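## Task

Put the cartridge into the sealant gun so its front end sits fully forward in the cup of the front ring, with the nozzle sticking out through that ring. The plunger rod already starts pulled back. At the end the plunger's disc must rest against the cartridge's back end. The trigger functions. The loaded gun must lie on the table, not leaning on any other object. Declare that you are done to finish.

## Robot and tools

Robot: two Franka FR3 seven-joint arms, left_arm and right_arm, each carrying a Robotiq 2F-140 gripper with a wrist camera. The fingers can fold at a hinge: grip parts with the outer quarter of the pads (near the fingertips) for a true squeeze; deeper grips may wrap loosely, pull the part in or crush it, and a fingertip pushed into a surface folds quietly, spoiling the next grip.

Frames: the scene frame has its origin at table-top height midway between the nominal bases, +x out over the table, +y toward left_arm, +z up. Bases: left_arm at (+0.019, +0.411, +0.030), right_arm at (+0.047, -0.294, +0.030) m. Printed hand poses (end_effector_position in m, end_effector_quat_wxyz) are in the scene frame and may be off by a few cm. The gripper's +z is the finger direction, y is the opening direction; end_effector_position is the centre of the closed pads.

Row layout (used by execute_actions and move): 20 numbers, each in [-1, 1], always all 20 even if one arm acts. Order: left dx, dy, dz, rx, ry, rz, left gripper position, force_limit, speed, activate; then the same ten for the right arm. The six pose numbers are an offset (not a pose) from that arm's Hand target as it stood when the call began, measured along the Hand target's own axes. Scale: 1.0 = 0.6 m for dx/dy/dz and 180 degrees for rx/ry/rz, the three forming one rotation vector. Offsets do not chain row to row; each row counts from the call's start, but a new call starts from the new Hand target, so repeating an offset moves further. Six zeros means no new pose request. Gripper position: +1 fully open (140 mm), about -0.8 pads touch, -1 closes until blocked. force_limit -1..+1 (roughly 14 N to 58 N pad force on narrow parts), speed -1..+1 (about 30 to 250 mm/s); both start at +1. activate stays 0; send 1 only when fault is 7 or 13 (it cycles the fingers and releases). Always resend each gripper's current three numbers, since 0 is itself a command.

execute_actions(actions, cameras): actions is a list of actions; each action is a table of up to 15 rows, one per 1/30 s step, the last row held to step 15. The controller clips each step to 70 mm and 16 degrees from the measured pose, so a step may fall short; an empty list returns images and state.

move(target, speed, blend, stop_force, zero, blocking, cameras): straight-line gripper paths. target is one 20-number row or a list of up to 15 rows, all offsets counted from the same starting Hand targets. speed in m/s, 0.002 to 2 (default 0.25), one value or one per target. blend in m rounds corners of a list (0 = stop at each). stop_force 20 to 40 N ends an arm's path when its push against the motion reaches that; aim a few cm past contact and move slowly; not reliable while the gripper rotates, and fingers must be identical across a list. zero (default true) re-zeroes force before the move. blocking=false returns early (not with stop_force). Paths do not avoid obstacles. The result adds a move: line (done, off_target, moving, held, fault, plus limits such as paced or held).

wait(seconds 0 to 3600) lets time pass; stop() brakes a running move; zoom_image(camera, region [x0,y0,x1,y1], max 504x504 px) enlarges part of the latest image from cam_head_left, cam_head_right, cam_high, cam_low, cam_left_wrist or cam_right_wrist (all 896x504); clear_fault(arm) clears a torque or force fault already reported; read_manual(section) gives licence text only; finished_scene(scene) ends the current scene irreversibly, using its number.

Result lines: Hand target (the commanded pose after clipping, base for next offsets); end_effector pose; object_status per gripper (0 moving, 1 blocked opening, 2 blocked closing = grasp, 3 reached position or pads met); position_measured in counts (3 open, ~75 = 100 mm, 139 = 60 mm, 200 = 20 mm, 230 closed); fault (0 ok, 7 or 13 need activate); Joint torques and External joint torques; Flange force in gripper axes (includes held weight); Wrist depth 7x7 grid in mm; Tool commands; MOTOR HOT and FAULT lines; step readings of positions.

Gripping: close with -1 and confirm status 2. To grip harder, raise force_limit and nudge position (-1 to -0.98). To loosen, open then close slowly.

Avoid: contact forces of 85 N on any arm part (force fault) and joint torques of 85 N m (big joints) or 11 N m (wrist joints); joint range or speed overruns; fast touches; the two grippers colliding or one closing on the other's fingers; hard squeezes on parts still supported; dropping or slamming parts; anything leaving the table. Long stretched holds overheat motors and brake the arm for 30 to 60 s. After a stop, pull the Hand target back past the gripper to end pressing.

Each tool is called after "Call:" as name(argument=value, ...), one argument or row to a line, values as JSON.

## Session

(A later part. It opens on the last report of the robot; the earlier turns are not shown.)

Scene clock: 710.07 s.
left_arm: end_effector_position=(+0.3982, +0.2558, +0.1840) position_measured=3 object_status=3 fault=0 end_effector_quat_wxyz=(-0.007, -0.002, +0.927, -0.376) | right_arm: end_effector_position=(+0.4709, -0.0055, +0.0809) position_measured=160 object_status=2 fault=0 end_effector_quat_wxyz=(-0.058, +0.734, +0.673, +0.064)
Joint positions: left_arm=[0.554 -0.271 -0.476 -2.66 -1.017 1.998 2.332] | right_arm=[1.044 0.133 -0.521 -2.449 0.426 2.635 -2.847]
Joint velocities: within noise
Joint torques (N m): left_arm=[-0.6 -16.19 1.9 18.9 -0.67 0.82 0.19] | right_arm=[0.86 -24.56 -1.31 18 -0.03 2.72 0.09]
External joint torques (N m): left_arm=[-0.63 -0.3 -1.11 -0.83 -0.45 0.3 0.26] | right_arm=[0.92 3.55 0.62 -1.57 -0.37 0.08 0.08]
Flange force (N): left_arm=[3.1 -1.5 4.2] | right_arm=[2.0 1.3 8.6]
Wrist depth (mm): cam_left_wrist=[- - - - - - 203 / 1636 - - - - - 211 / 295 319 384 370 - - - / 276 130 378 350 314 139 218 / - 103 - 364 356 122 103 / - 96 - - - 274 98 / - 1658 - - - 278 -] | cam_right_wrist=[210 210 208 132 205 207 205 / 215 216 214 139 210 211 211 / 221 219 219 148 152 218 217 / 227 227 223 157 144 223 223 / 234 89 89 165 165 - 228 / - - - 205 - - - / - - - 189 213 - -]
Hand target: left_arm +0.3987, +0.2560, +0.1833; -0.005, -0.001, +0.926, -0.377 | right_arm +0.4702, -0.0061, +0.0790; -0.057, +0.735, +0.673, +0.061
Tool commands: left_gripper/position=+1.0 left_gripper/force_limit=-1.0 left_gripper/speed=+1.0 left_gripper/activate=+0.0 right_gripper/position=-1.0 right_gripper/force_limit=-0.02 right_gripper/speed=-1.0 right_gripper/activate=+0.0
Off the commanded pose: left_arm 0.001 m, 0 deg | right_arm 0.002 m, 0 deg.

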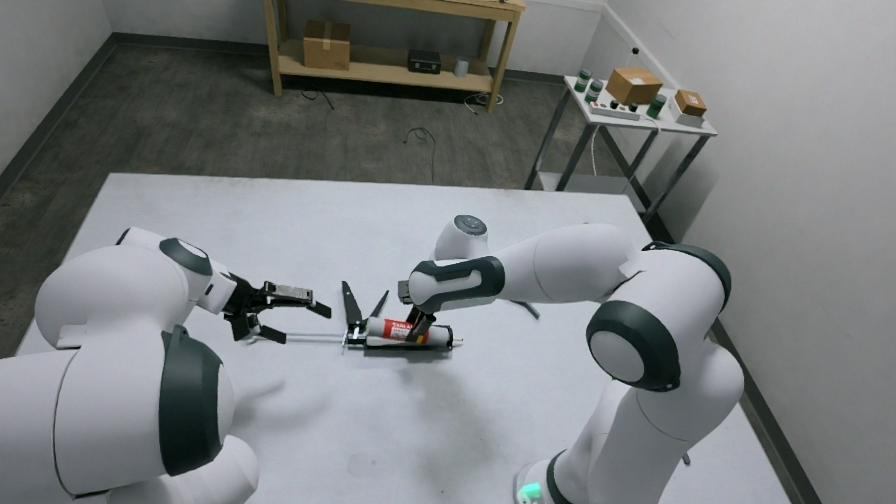

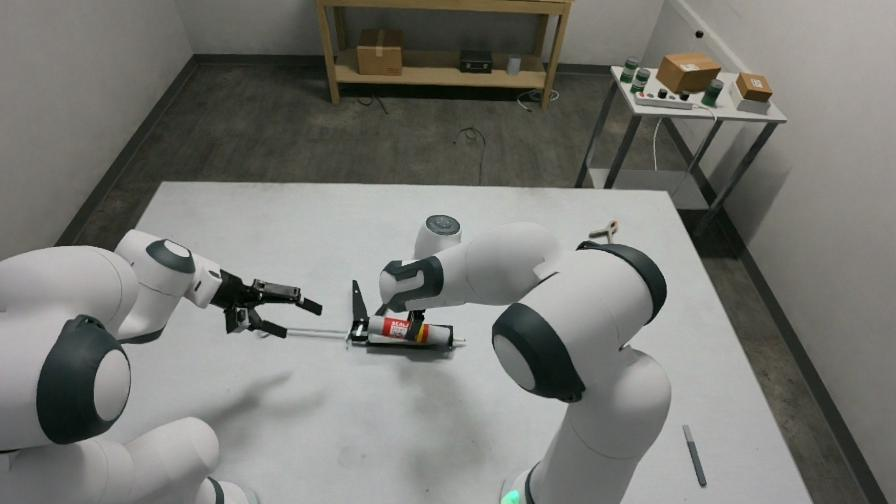

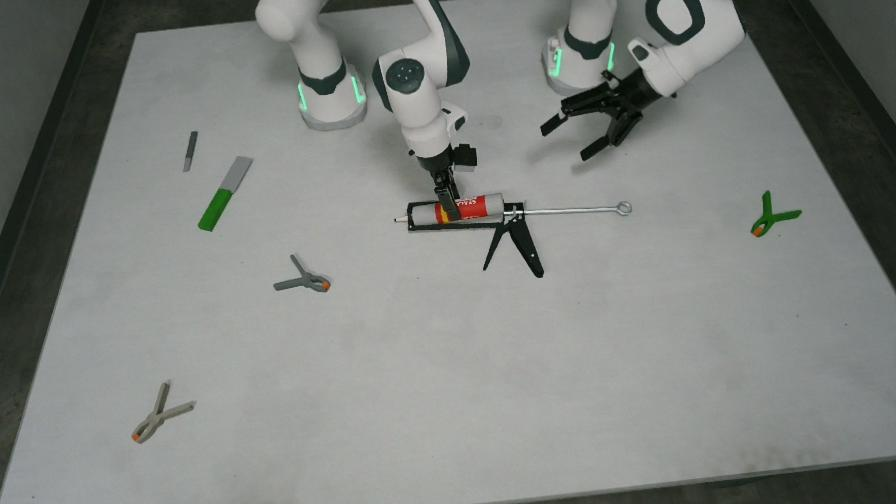

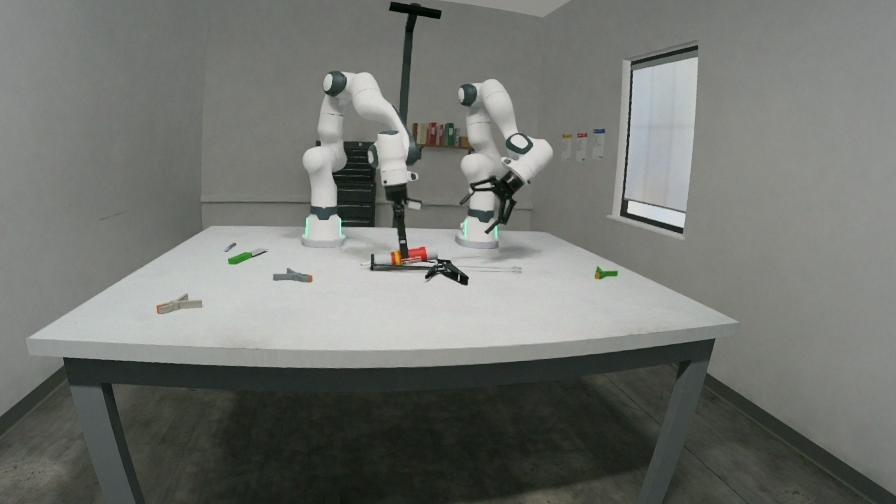

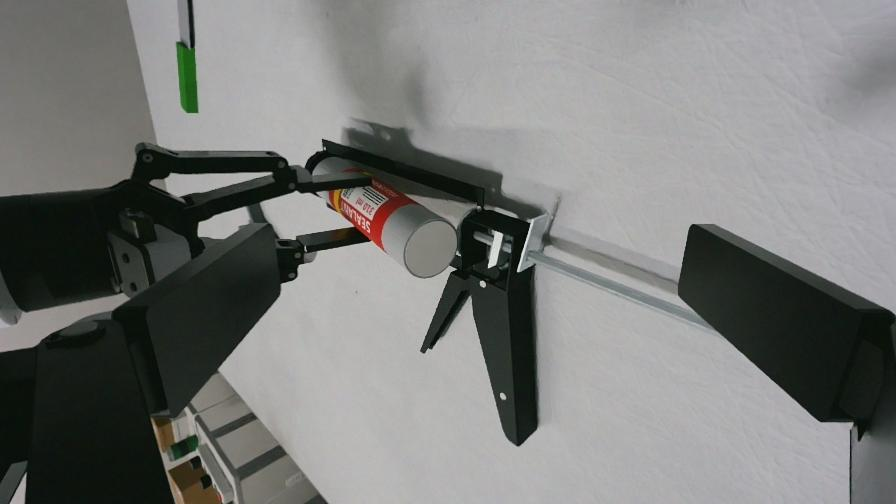

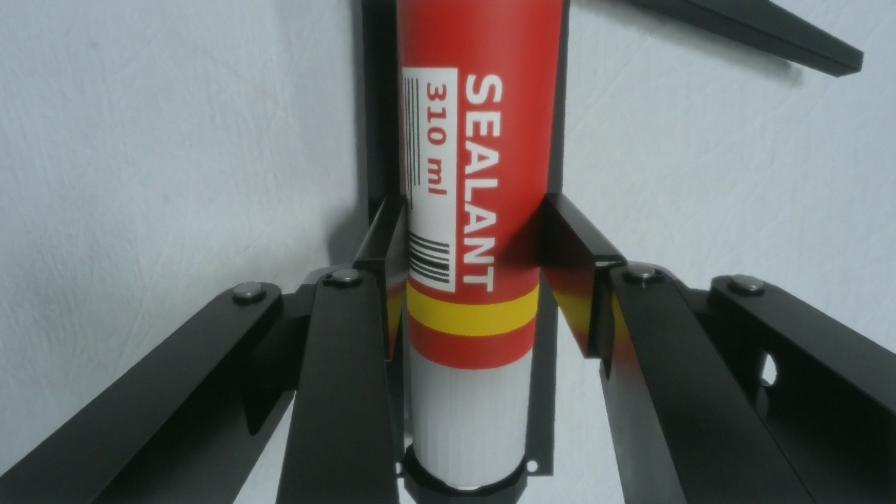

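Call:
execute_actions(
  actions=[],
  cameras=["cam_right_wrist","cam_left_wrist","cam_high","cam_low"],
)

Call:
zoom_image(
  camera="cam_right_wrist",
  region=[370, 360, 590, 504],
)

Call:
zoom_image(
  camera="cam_high",
  region=[400, 185, 470, 235],
)

Call:
zoom_image(
  camera="cam_high",
  region=[470, 185, 540, 235],
)

Call:
zoom_image(
  camera="cam_low",
  region=[360, 235, 450, 285],
)

Scene clock: 725.37 s.
left_arm: end_effector_position=(+0.3982, +0.2558, +0.1840) position_measured=3 object_status=3 fault=0 end_effector_quat_wxyz=(-0.007, -0.002, +0.927, -0.376) | right_arm: end_effector_position=(+0.4709, -0.0055, +0.0809) position_measured=160 object_status=2 fault=0 end_effector_quat_wxyz=(-0.058, +0.734, +0.673, +0.064)
Joint positions: left_arm=[0.554 -0.271 -0.476 -2.66 -1.017 1.998 2.332] | right_arm=[1.044 0.133 -0.521 -2.449 0.426 2.635 -2.847]
Joint velocities: within noise
Joint torques (N m): left_arm=[-0.59 -16.24 1.95 19 -0.67 0.84 0.17] | right_arm=[0.88 -24.64 -1.28 18.08 -0.06 2.72 0.1]
External joint torques (N m): left_arm=[-0.65 -0.43 -1.09 -0.73 -0.46 0.31 0.24] | right_arm=[0.86 3.53 0.58 -1.52 -0.39 0.09 0.09]
Flange force (N): left_arm=[3.2 -1.8 4.0] | right_arm=[2.0 1.5 8.5]
Wrist depth (mm): cam_left_wrist=[1670 - - - - - - / - - - - - 256 - / 287 324 386 362 - - - / 275 130 387 346 328 141 - / - 103 - 368 347 130 103 / - 103 865 - 369 - 98 / - 1705 - - - - -] | cam_right_wrist=[209 208 208 131 205 207 191 / 215 214 213 139 210 211 212 / 224 219 220 148 215 218 217 / 227 227 223 157 154 223 222 / 233 89 88 165 167 - 228 / - - - 185 - - - / - - - 193 - - -]
Hand target: left_arm +0.3987, +0.2560, +0.1833; -0.005, -0.001, +0.926, -0.377 | right_arm +0.4702, -0.0061, +0.0790; -0.057, +0.735, +0.673, +0.061
Tool commands: left_gripper/position=+1.0 left_gripper/force_limit=-1.0 left_gripper/speed=+1.0 left_gripper/activate=+0.0 right_gripper/position=-1.0 right_gripper/force_limit=-0.02 right_gripper/speed=-1.0 right_gripper/activate=+0.0
Off the commanded pose: left_arm 0.001 m, 0 deg | right_arm 0.002 m, 0 deg.
Images, in order (width x height): cam_high 896x504, cam_low 896x504, cam_left_wrist 896x504, cam_right_wrist 896x504.

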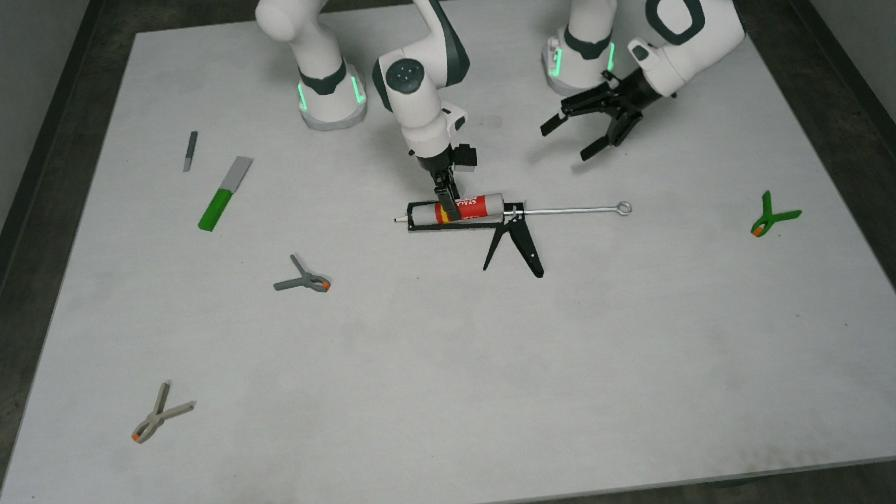

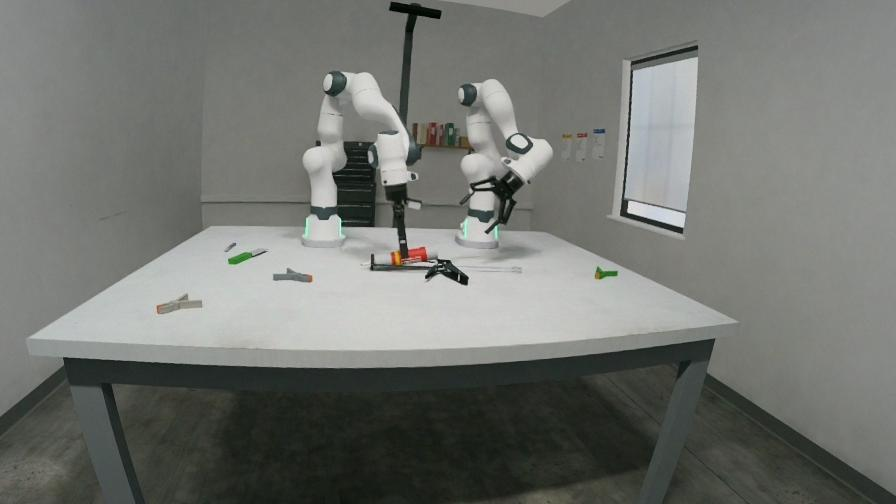

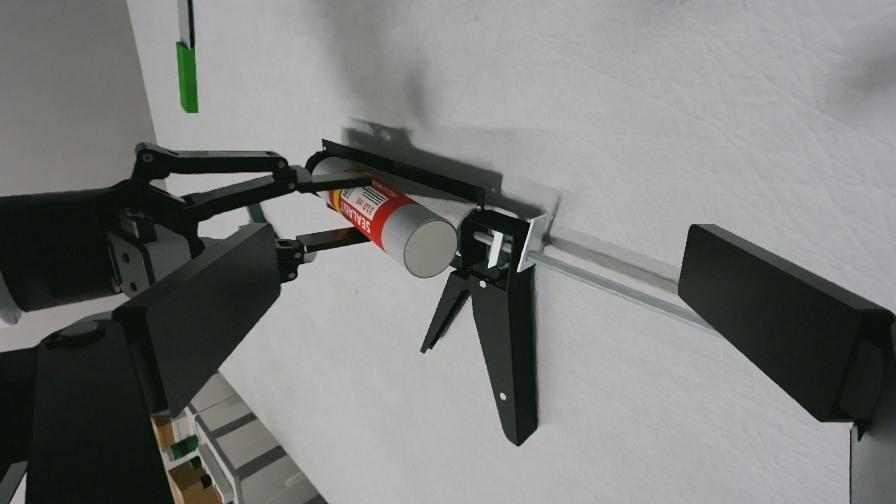

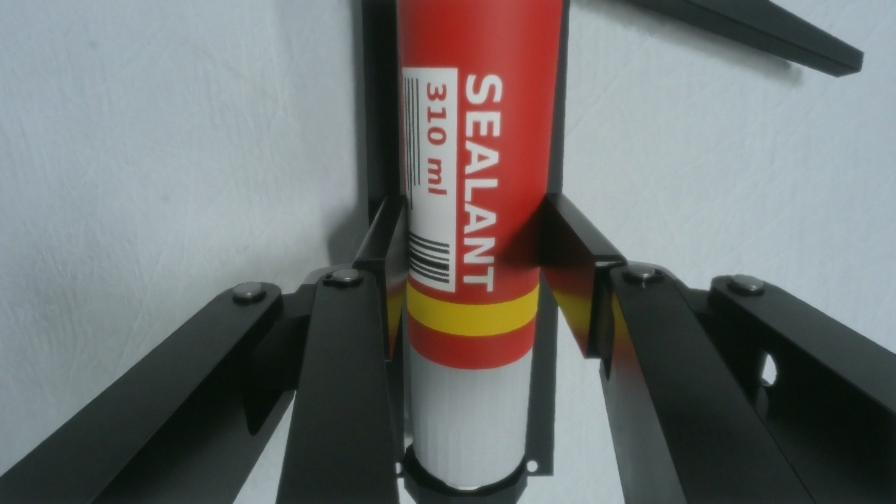

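Scaled by 2.291.

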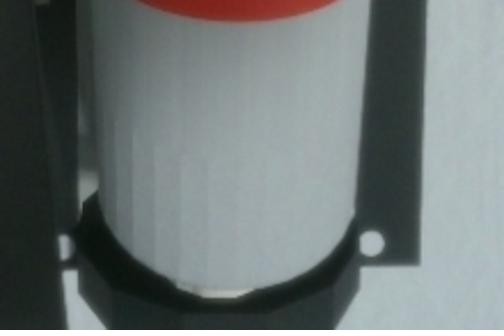

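Scaled by 7.200.

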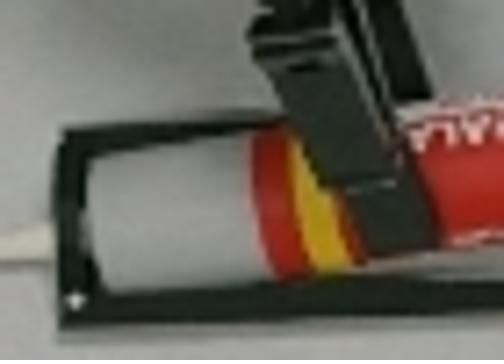

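Scaled by 7.200.

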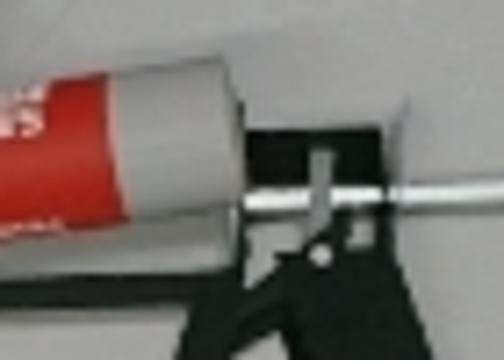

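Scaled by 5.600.

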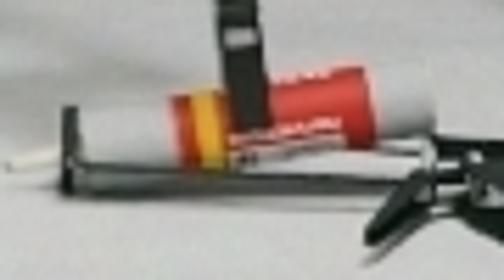

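Call:
move(
  target=[0,0,0,0,0,0,1,-1,1,0,-0.0005,-0.0028,-0.0122,0,0.019,0,-1,-0.02,-1,0],
  speed=0.04,
  cameras=["cam_high","cam_right_wrist","cam_left_wrist"],
)

Call:
zoom_image(
  camera="cam_right_wrist",
  region=[370, 360, 590, 504],
)

Call:
zoom_image(
  camera="cam_high",
  region=[395, 180, 535, 240],
)

Call:
zoom_image(
  camera="cam_left_wrist",
  region=[390, 180, 510, 290],
)

Scene clock: 747.87 s.
left_arm: end_effector_position=(+0.3982, +0.2558, +0.1840) position_measured=3 object_status=3 fault=0 end_effector_quat_wxyz=(-0.007, -0.002, +0.927, -0.376) | right_arm: end_effector_position=(+0.4654, -0.0096, +0.0827) position_measured=160 object_status=2 fault=0 end_effector_quat_wxyz=(-0.077, +0.734, +0.670, +0.077)
Joint positions: left_arm=[0.554 -0.271 -0.476 -2.66 -1.017 1.998 2.332] | right_arm=[1.017 0.104 -0.508 -2.483 0.502 2.648 -2.929]
Joint velocities: left_arm=[within noise] | right_arm=[0 0 0 -0.001 0.001 0.001 -0.007]
Joint torques (N m): left_arm=[-0.59 -16.16 1.91 18.97 -0.68 0.84 0.15] | right_arm=[-0.28 -27.97 -0.59 18.85 0.66 3.01 -0.16]
External joint torques (N m): left_arm=[-0.62 -0.34 -1.1 -0.74 -0.46 0.31 0.22] | right_arm=[-0.32 -0.61 0.79 -0.71 0.42 0.43 -0.17]
Flange force (N): left_arm=[2.9 -1.6 4.1] | right_arm=[-2.3 -3.0 1.9]
Wrist depth (mm): cam_left_wrist=[1848 - - - - 256 212 / - - - - 285 - 209 / 288 323 387 380 - - - / 282 131 384 350 327 140 213 / - 103 - 366 - 122 103 / - 103 - - - 302 98 / - 1717 - - - - -] | cam_right_wrist=[218 216 214 135 192 211 196 / 222 220 220 142 214 215 215 / 226 225 223 149 196 219 219 / 231 229 134 156 154 223 223 / 235 89 89 164 164 - 228 / - - - 175 - - - / - - - 184 206 - -]
Hand target: left_arm +0.3987, +0.2560, +0.1833; -0.005, -0.001, +0.926, -0.377 | right_arm +0.4684, -0.0075, +0.0861; -0.077, +0.733, +0.671, +0.083
Off the commanded pose: left_arm 0.001 m, 0 deg | right_arm 0.005 m, 1 deg.
move: off_target (right_arm)
Images, in order (width x height): cam_high 896x504, cam_left_wrist 896x504, cam_right_wrist 896x504.

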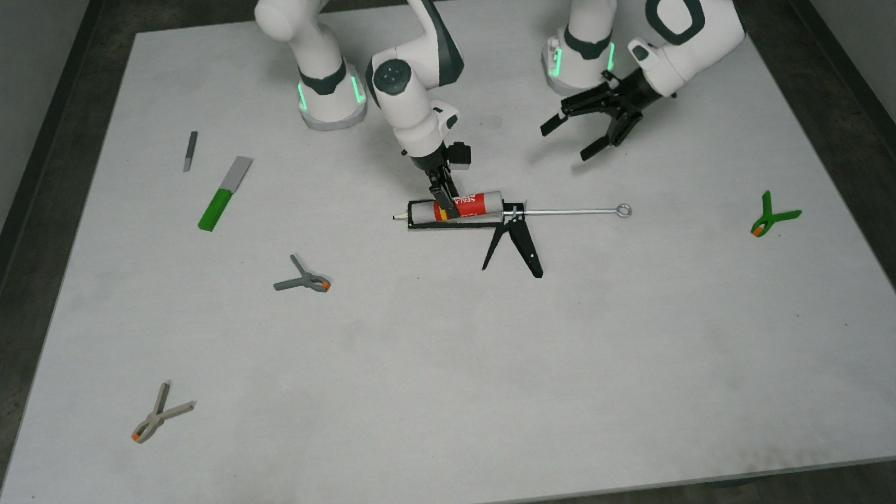

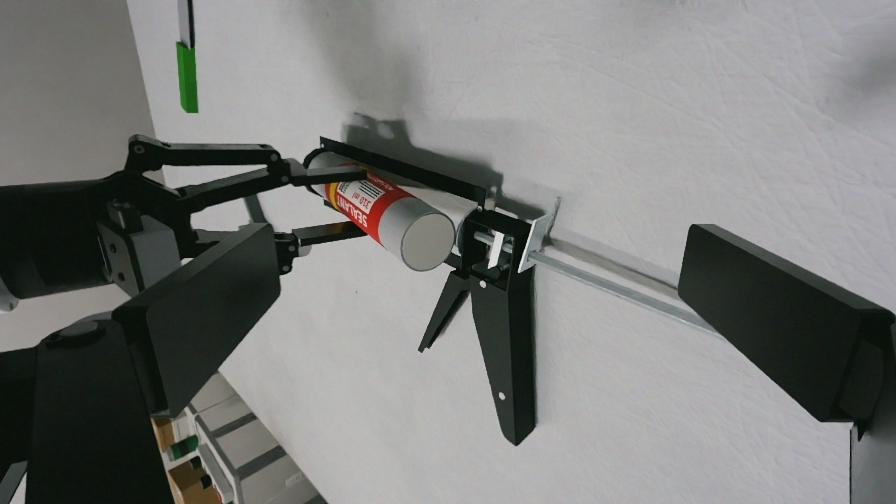

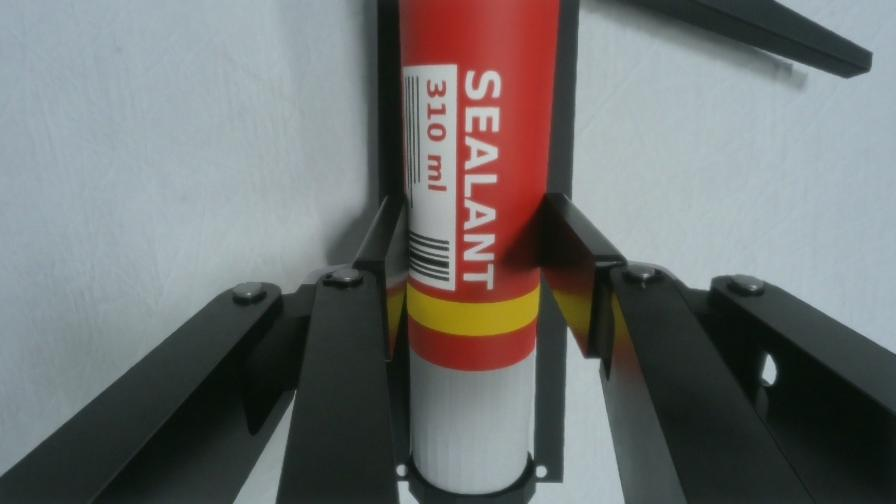

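Scaled by 2.291.

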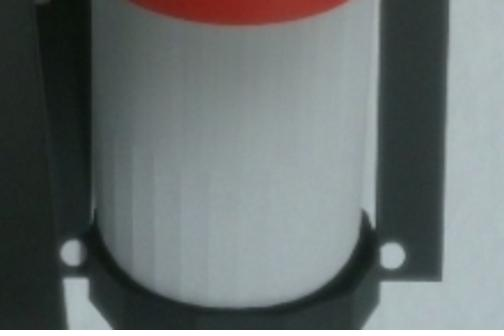

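Scaled by 3.600.

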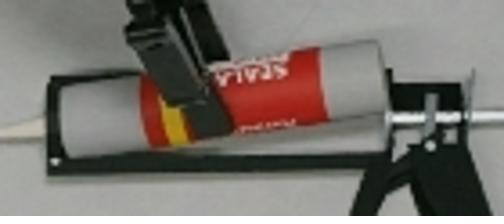

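Scaled by 4.200.

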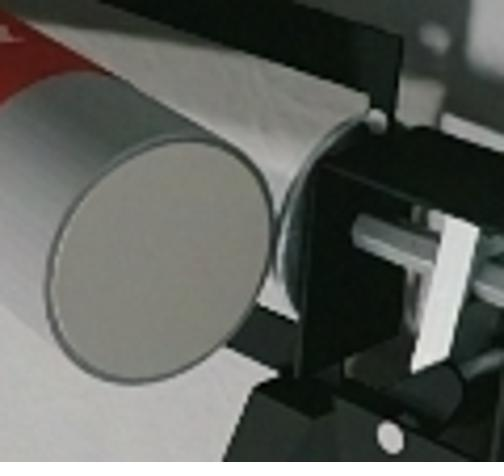

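Call:
move(
  target=[0,0,0,0,0,0,1,-1,1,0,0.0031,0,0.0127,0,-0.025,0,-1,-0.02,-1,0],
  speed=0.04,
  cameras=["cam_high","cam_right_wrist","cam_left_wrist"],
)

Call:
zoom_image(
  camera="cam_right_wrist",
  region=[370, 360, 590, 504],
)

Call:
zoom_image(
  camera="cam_high",
  region=[395, 180, 535, 240],
)

Call:
zoom_image(
  camera="cam_left_wrist",
  region=[390, 180, 510, 290],
)

Scene clock: 756.97 s.
left_arm: end_effector_position=(+0.3982, +0.2558, +0.1840) position_measured=3 object_status=3 fault=0 end_effector_quat_wxyz=(-0.007, -0.002, +0.927, -0.376) | right_arm: end_effector_position=(+0.4687, -0.0025, +0.0814) position_measured=160 object_status=2 fault=0 end_effector_quat_wxyz=(-0.052, +0.734, +0.675, +0.057)
Joint positions: left_arm=[0.554 -0.271 -0.476 -2.66 -1.017 1.998 2.332] | right_arm=[1.064 0.137 -0.531 -2.441 0.392 2.623 -2.809]
Joint velocities: left_arm=[within noise] | right_arm=[0.001 0.002 0 0.002 -0.001 0.001 0.004]
Joint torques (N m): left_arm=[-0.6 -16.18 1.94 18.92 -0.66 0.84 0.15] | right_arm=[0.47 -24.03 -1.85 17.88 -0.03 2.98 0.06]
External joint torques (N m): left_arm=[-0.58 -0.31 -1.02 -0.76 -0.44 0.33 0.22] | right_arm=[0.46 4.08 0.08 -1.69 -0.4 0.35 0.05]
Flange force (N): left_arm=[2.9 -1.4 4.0] | right_arm=[1.5 2.4 10.1]
Wrist depth (mm): cam_left_wrist=[- - - - - - - / - - - - - - 200 / 282 316 372 359 - - 221 / 269 131 385 341 332 140 219 / 263 103 - 365 - 122 103 / - 103 - - - - 98 / - 1603 - - - - -] | cam_right_wrist=[209 209 202 130 204 206 187 / 215 213 215 139 209 210 211 / 221 221 219 148 195 218 218 / 227 - 224 157 154 223 224 / 235 84 88 166 166 - 227 / - - - 179 - - - / - - - 195 - - -]
Hand target: left_arm +0.3987, +0.2560, +0.1833; -0.005, -0.001, +0.926, -0.377 | right_arm +0.4687, -0.0040, +0.0791; -0.050, +0.735, +0.674, +0.055
Off the commanded pose: left_arm 0.001 m, 0 deg | right_arm 0.003 m, 0 deg.
move: done
Images, in order (width x height): cam_high 896x504, cam_left_wrist 896x504, cam_right_wrist 896x504.

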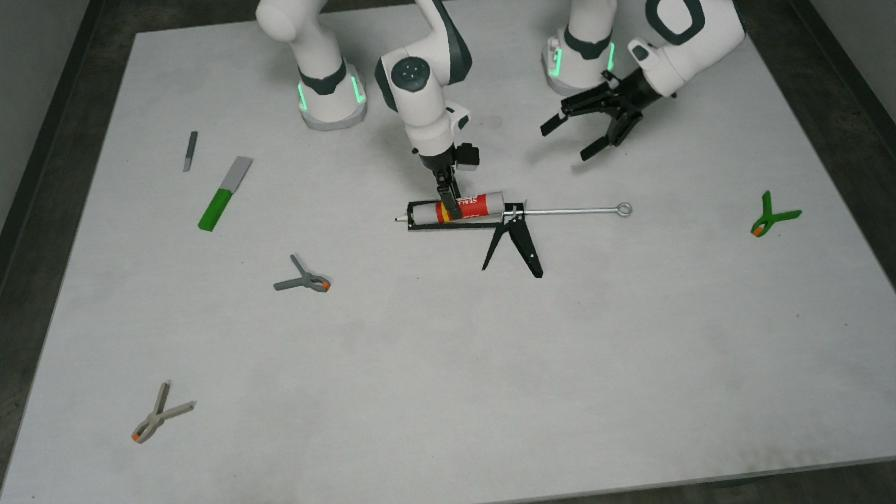

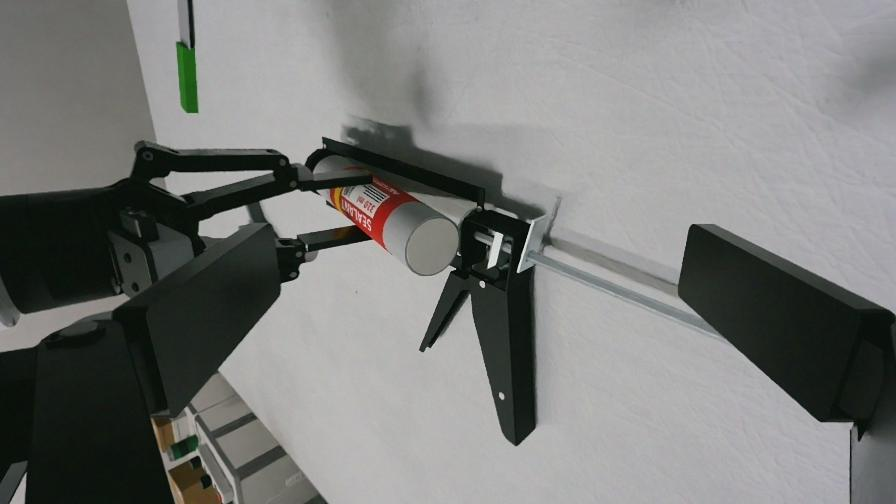

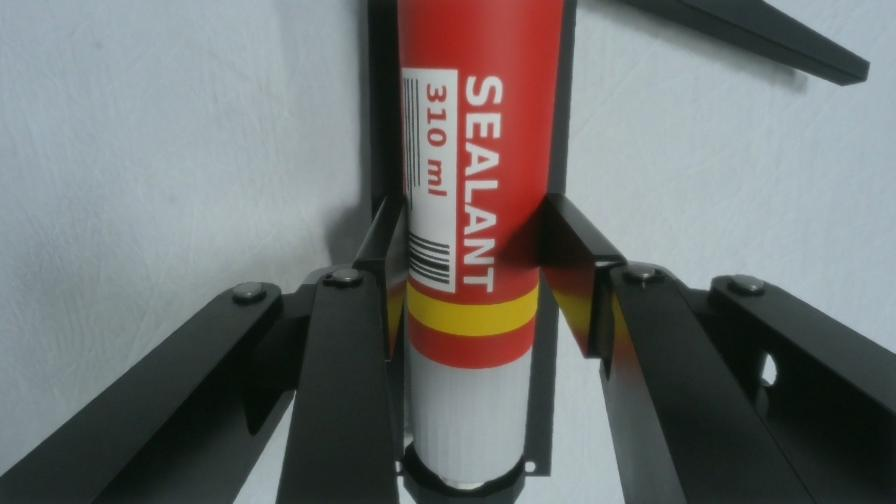

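Scaled by 2.291.

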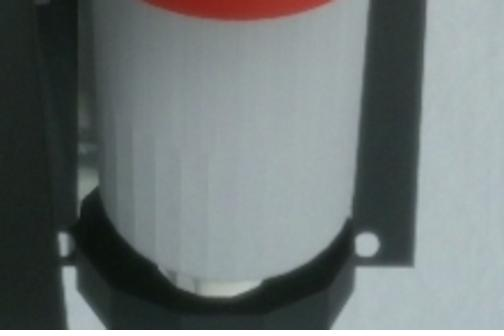

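Scaled by 3.600.

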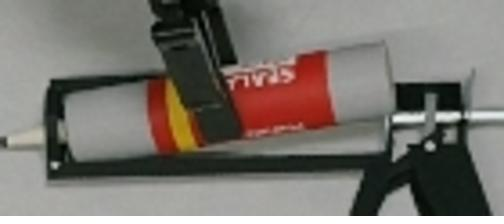

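Scaled by 4.200.

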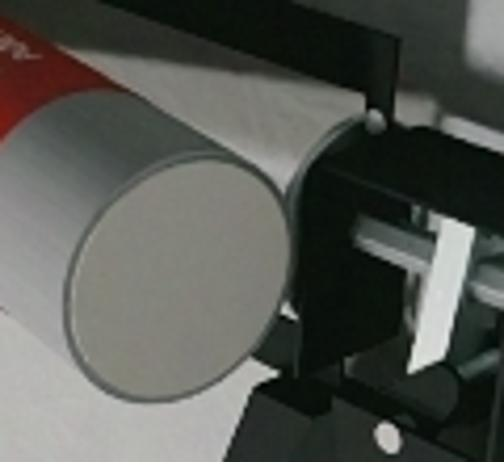

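Call:
move(
  target=[
    [0,0,0,0,0,0,1,-1,1,0,-0.003,0,-0.0138,0,0.025,0,-1,-0.02,-1,0],
    [0,0,0,0,0,0,1,-1,1,0,-0.0152,0,-0.0124,0,0.025,0,-1,-0.02,-1,0],
  ],
  speed=0.04,
  cameras=["cam_high","cam_right_wrist","cam_left_wrist"],
)

Call:
zoom_image(
  camera="cam_right_wrist",
  region=[370, 360, 590, 504],
)

Call:
zoom_image(
  camera="cam_high",
  region=[395, 180, 535, 240],
)

Call:
zoom_image(
  camera="cam_left_wrist",
  region=[390, 180, 510, 290],
)

Scene clock: 769.70 s.
left_arm: end_effector_position=(+0.3982, +0.2558, +0.1840) position_measured=3 object_status=3 fault=0 end_effector_quat_wxyz=(-0.007, -0.002, +0.927, -0.376) | right_arm: end_effector_position=(+0.4643, -0.0158, +0.0816) position_measured=160 object_status=2 fault=0 end_effector_quat_wxyz=(-0.077, +0.734, +0.671, +0.077)
Joint positions: left_arm=[0.554 -0.271 -0.476 -2.66 -1.017 1.998 2.332] | right_arm=[1.011 0.097 -0.512 -2.495 0.503 2.651 -2.942]
Joint torques (N m): left_arm=[-0.63 -16.18 1.91 18.93 -0.66 0.82 0.14] | right_arm=[-0.31 -27.69 -0.91 18.81 0.65 3.07 -0.34]
External joint torques (N m): left_arm=[-0.64 -0.31 -1.08 -0.8 -0.44 0.3 0.21] | right_arm=[-0.22 -0.79 0.5 -0.56 0.4 0.51 -0.35]
Flange force (N): left_arm=[3.0 -1.6 4.1] | right_arm=[-2.7 -2.8 1.8]
Wrist depth (mm): cam_left_wrist=[- 696 - - - - 191 / 1681 - 475 - - - - / 307 328 384 369 - - - / 286 131 390 344 327 139 - / - 103 - 360 - 130 103 / - 96 - - - 290 98 / - 1681 - - - - -] | cam_right_wrist=[215 216 214 134 191 211 194 / 221 219 218 141 194 214 213 / 225 224 227 149 218 218 217 / 230 228 118 157 155 222 222 / 234 89 88 165 164 - 224 / - - - 177 - - - / - - - 183 - - -]
Hand target: left_arm +0.3987, +0.2560, +0.1833; -0.005, -0.001, +0.926, -0.377 | right_arm +0.4678, -0.0141, +0.0851; -0.077, +0.733, +0.671, +0.083
Off the commanded pose: left_arm 0.001 m, 0 deg | right_arm 0.005 m, 1 deg.
move: off_target (right_arm)
Images, in order (width x height): cam_high 896x504, cam_left_wrist 896x504, cam_right_wrist 896x504.

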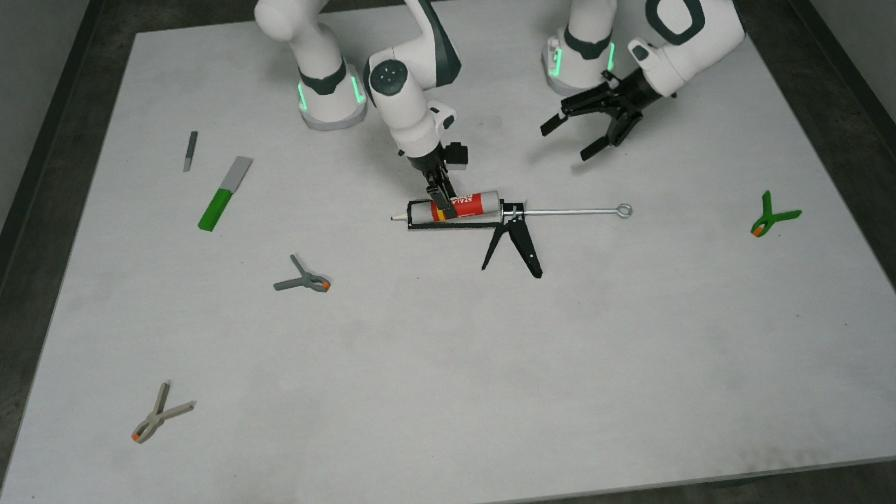

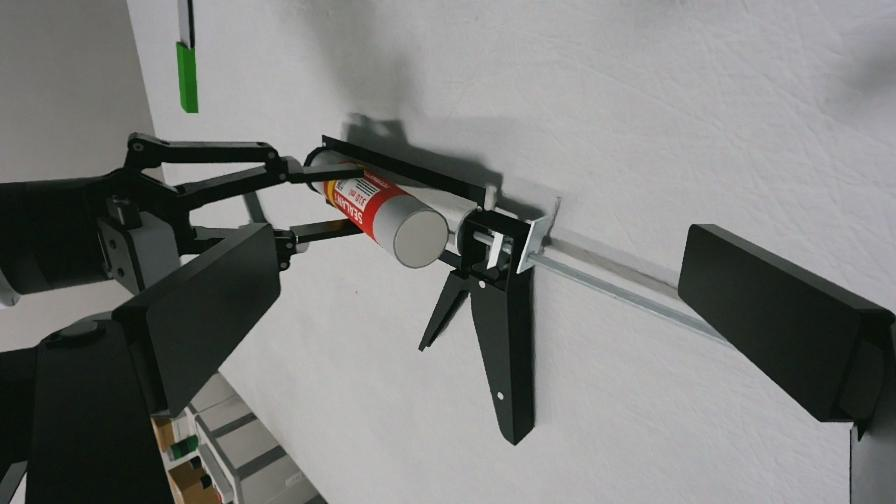

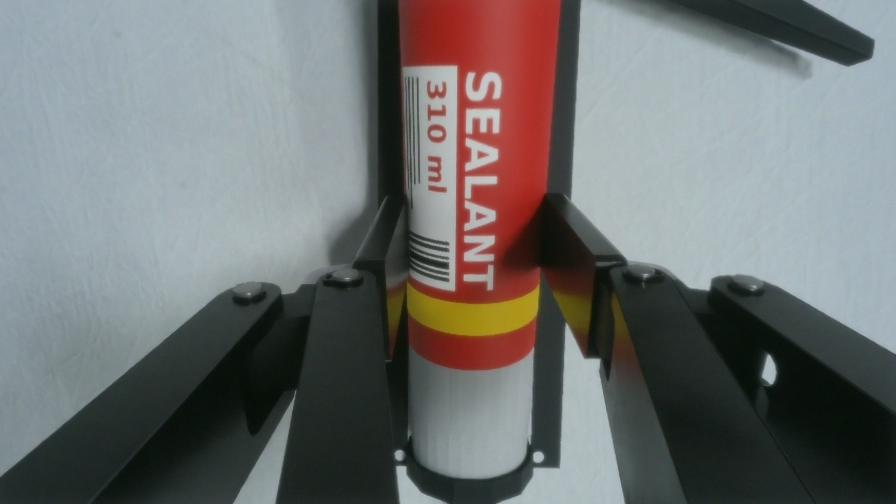

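Scaled by 2.291.

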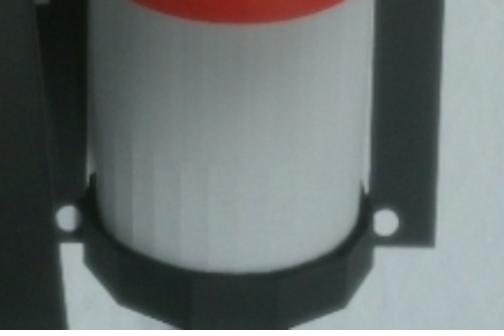

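Scaled by 3.600.

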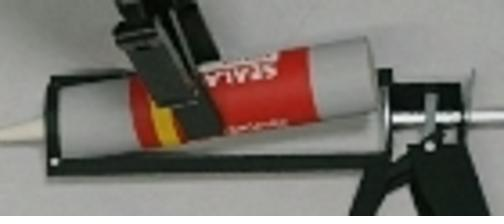

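Scaled by 4.200.

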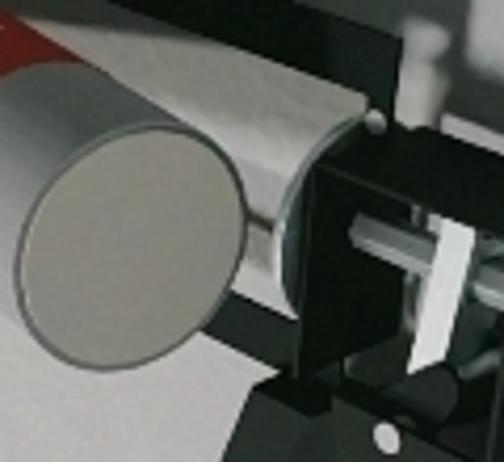

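Call:
move(
  target=[0,0,0,0,0,0,1,-1,1,0,0.0037,0,0.0177,0,-0.036,0,-1,-0.02,-1,0],
  speed=0.04,
  cameras=["cam_high","cam_right_wrist","cam_left_wrist"],
)

Call:
zoom_image(
  camera="cam_right_wrist",
  region=[370, 360, 590, 504],
)

Call:
zoom_image(
  camera="cam_high",
  region=[395, 180, 535, 240],
)

Call:
zoom_image(
  camera="cam_left_wrist",
  region=[390, 180, 510, 290],
)

Scene clock: 781.27 s.
left_arm: end_effector_position=(+0.3982, +0.2558, +0.1840) position_measured=3 object_status=3 fault=0 end_effector_quat_wxyz=(-0.007, -0.002, +0.927, -0.376) | right_arm: end_effector_position=(+0.4670, -0.0103, +0.0741) position_measured=160 object_status=2 fault=0 end_effector_quat_wxyz=(-0.039, +0.735, +0.676, +0.041)
Joint positions: left_arm=[0.554 -0.271 -0.476 -2.66 -1.017 1.998 2.332] | right_arm=[1.085 0.155 -0.551 -2.437 0.345 2.613 -2.767]
Joint velocities: left_arm=[within noise] | right_arm=[0.001 0 0 0 0 -0.001 0.007]
Joint torques (N m): left_arm=[-0.64 -16.21 1.92 18.92 -0.66 0.84 0.13] | right_arm=[0.6 -27.69 -2.27 19.4 0.14 2.56 0.01]
External joint torques (N m): left_arm=[-0.62 -0.38 -1.03 -0.78 -0.44 0.33 0.2] | right_arm=[0.69 0.61 0.09 -0.07 -0.27 -0.09 0.01]
Flange force (N): left_arm=[3.1 -1.6 4.0] | right_arm=[1.2 -0.1 0.2]
Wrist depth (mm): cam_left_wrist=[1513 - - 334 - - - / 1705 1111 - - - - - / 279 319 386 364 - 270 - / 270 130 379 350 314 140 - / - 103 - 368 - 122 103 / - 96 663 - - 282 98 / - 1717 - - - - -] | cam_right_wrist=[199 199 197 134 177 196 179 / 204 205 205 141 179 202 200 / - 212 212 149 183 210 210 / 221 220 216 157 155 215 215 / 228 89 89 166 171 - - / - - - 175 - - - / - - - 185 - - -]
Hand target: left_arm +0.3987, +0.2560, +0.1833; -0.005, -0.001, +0.926, -0.377 | right_arm +0.4682, -0.0095, +0.0753; -0.039, +0.736, +0.674, +0.042
Off the commanded pose: left_arm 0.001 m, 0 deg | right_arm 0.002 m, 0 deg.
move: done
Images, in order (width x height): cam_high 896x504, cam_left_wrist 896x504, cam_right_wrist 896x504.

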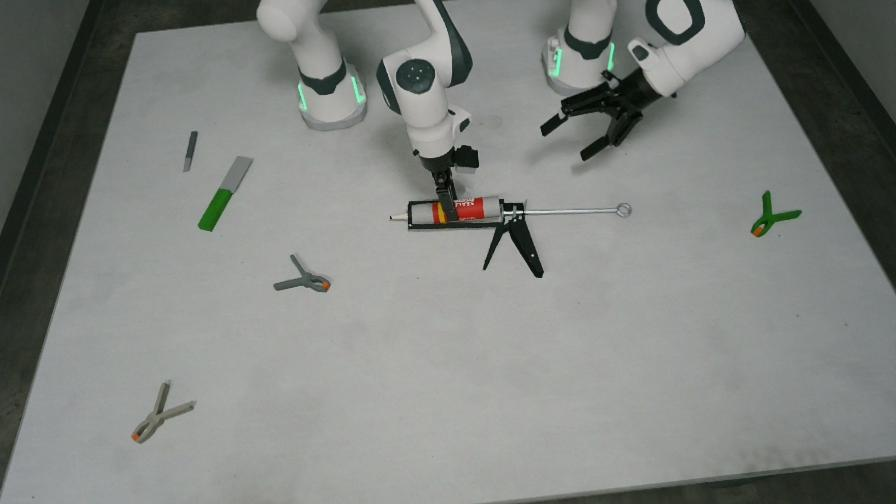

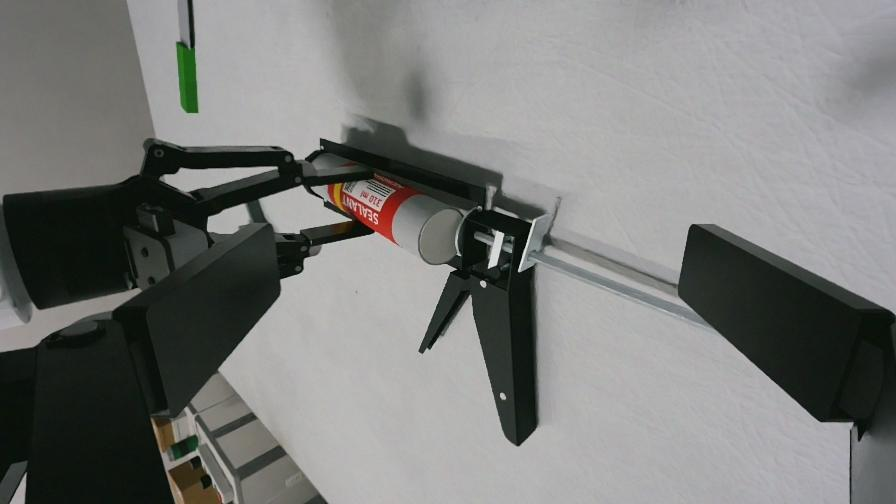

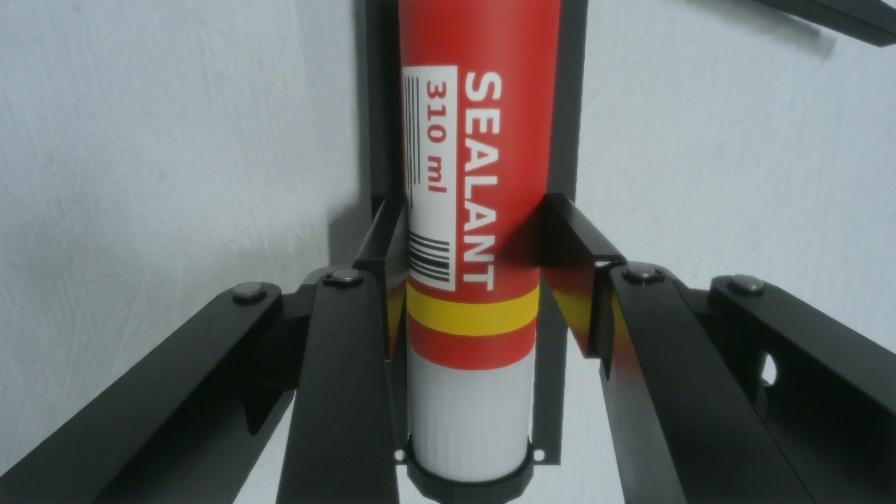

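Scaled by 2.291.

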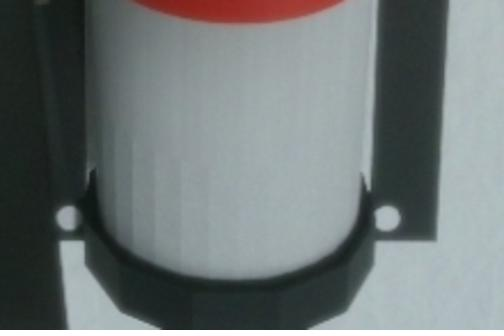

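Scaled by 3.600.

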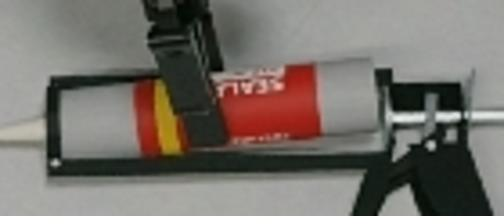

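Scaled by 4.200.

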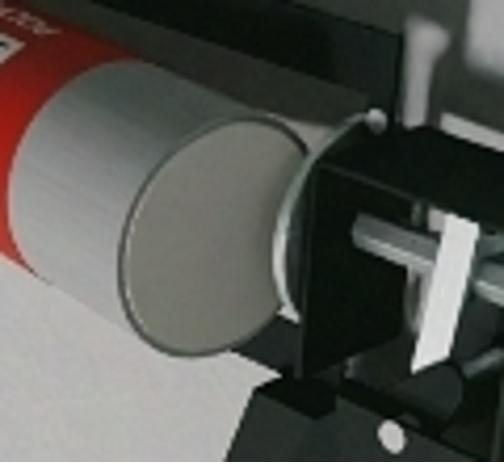

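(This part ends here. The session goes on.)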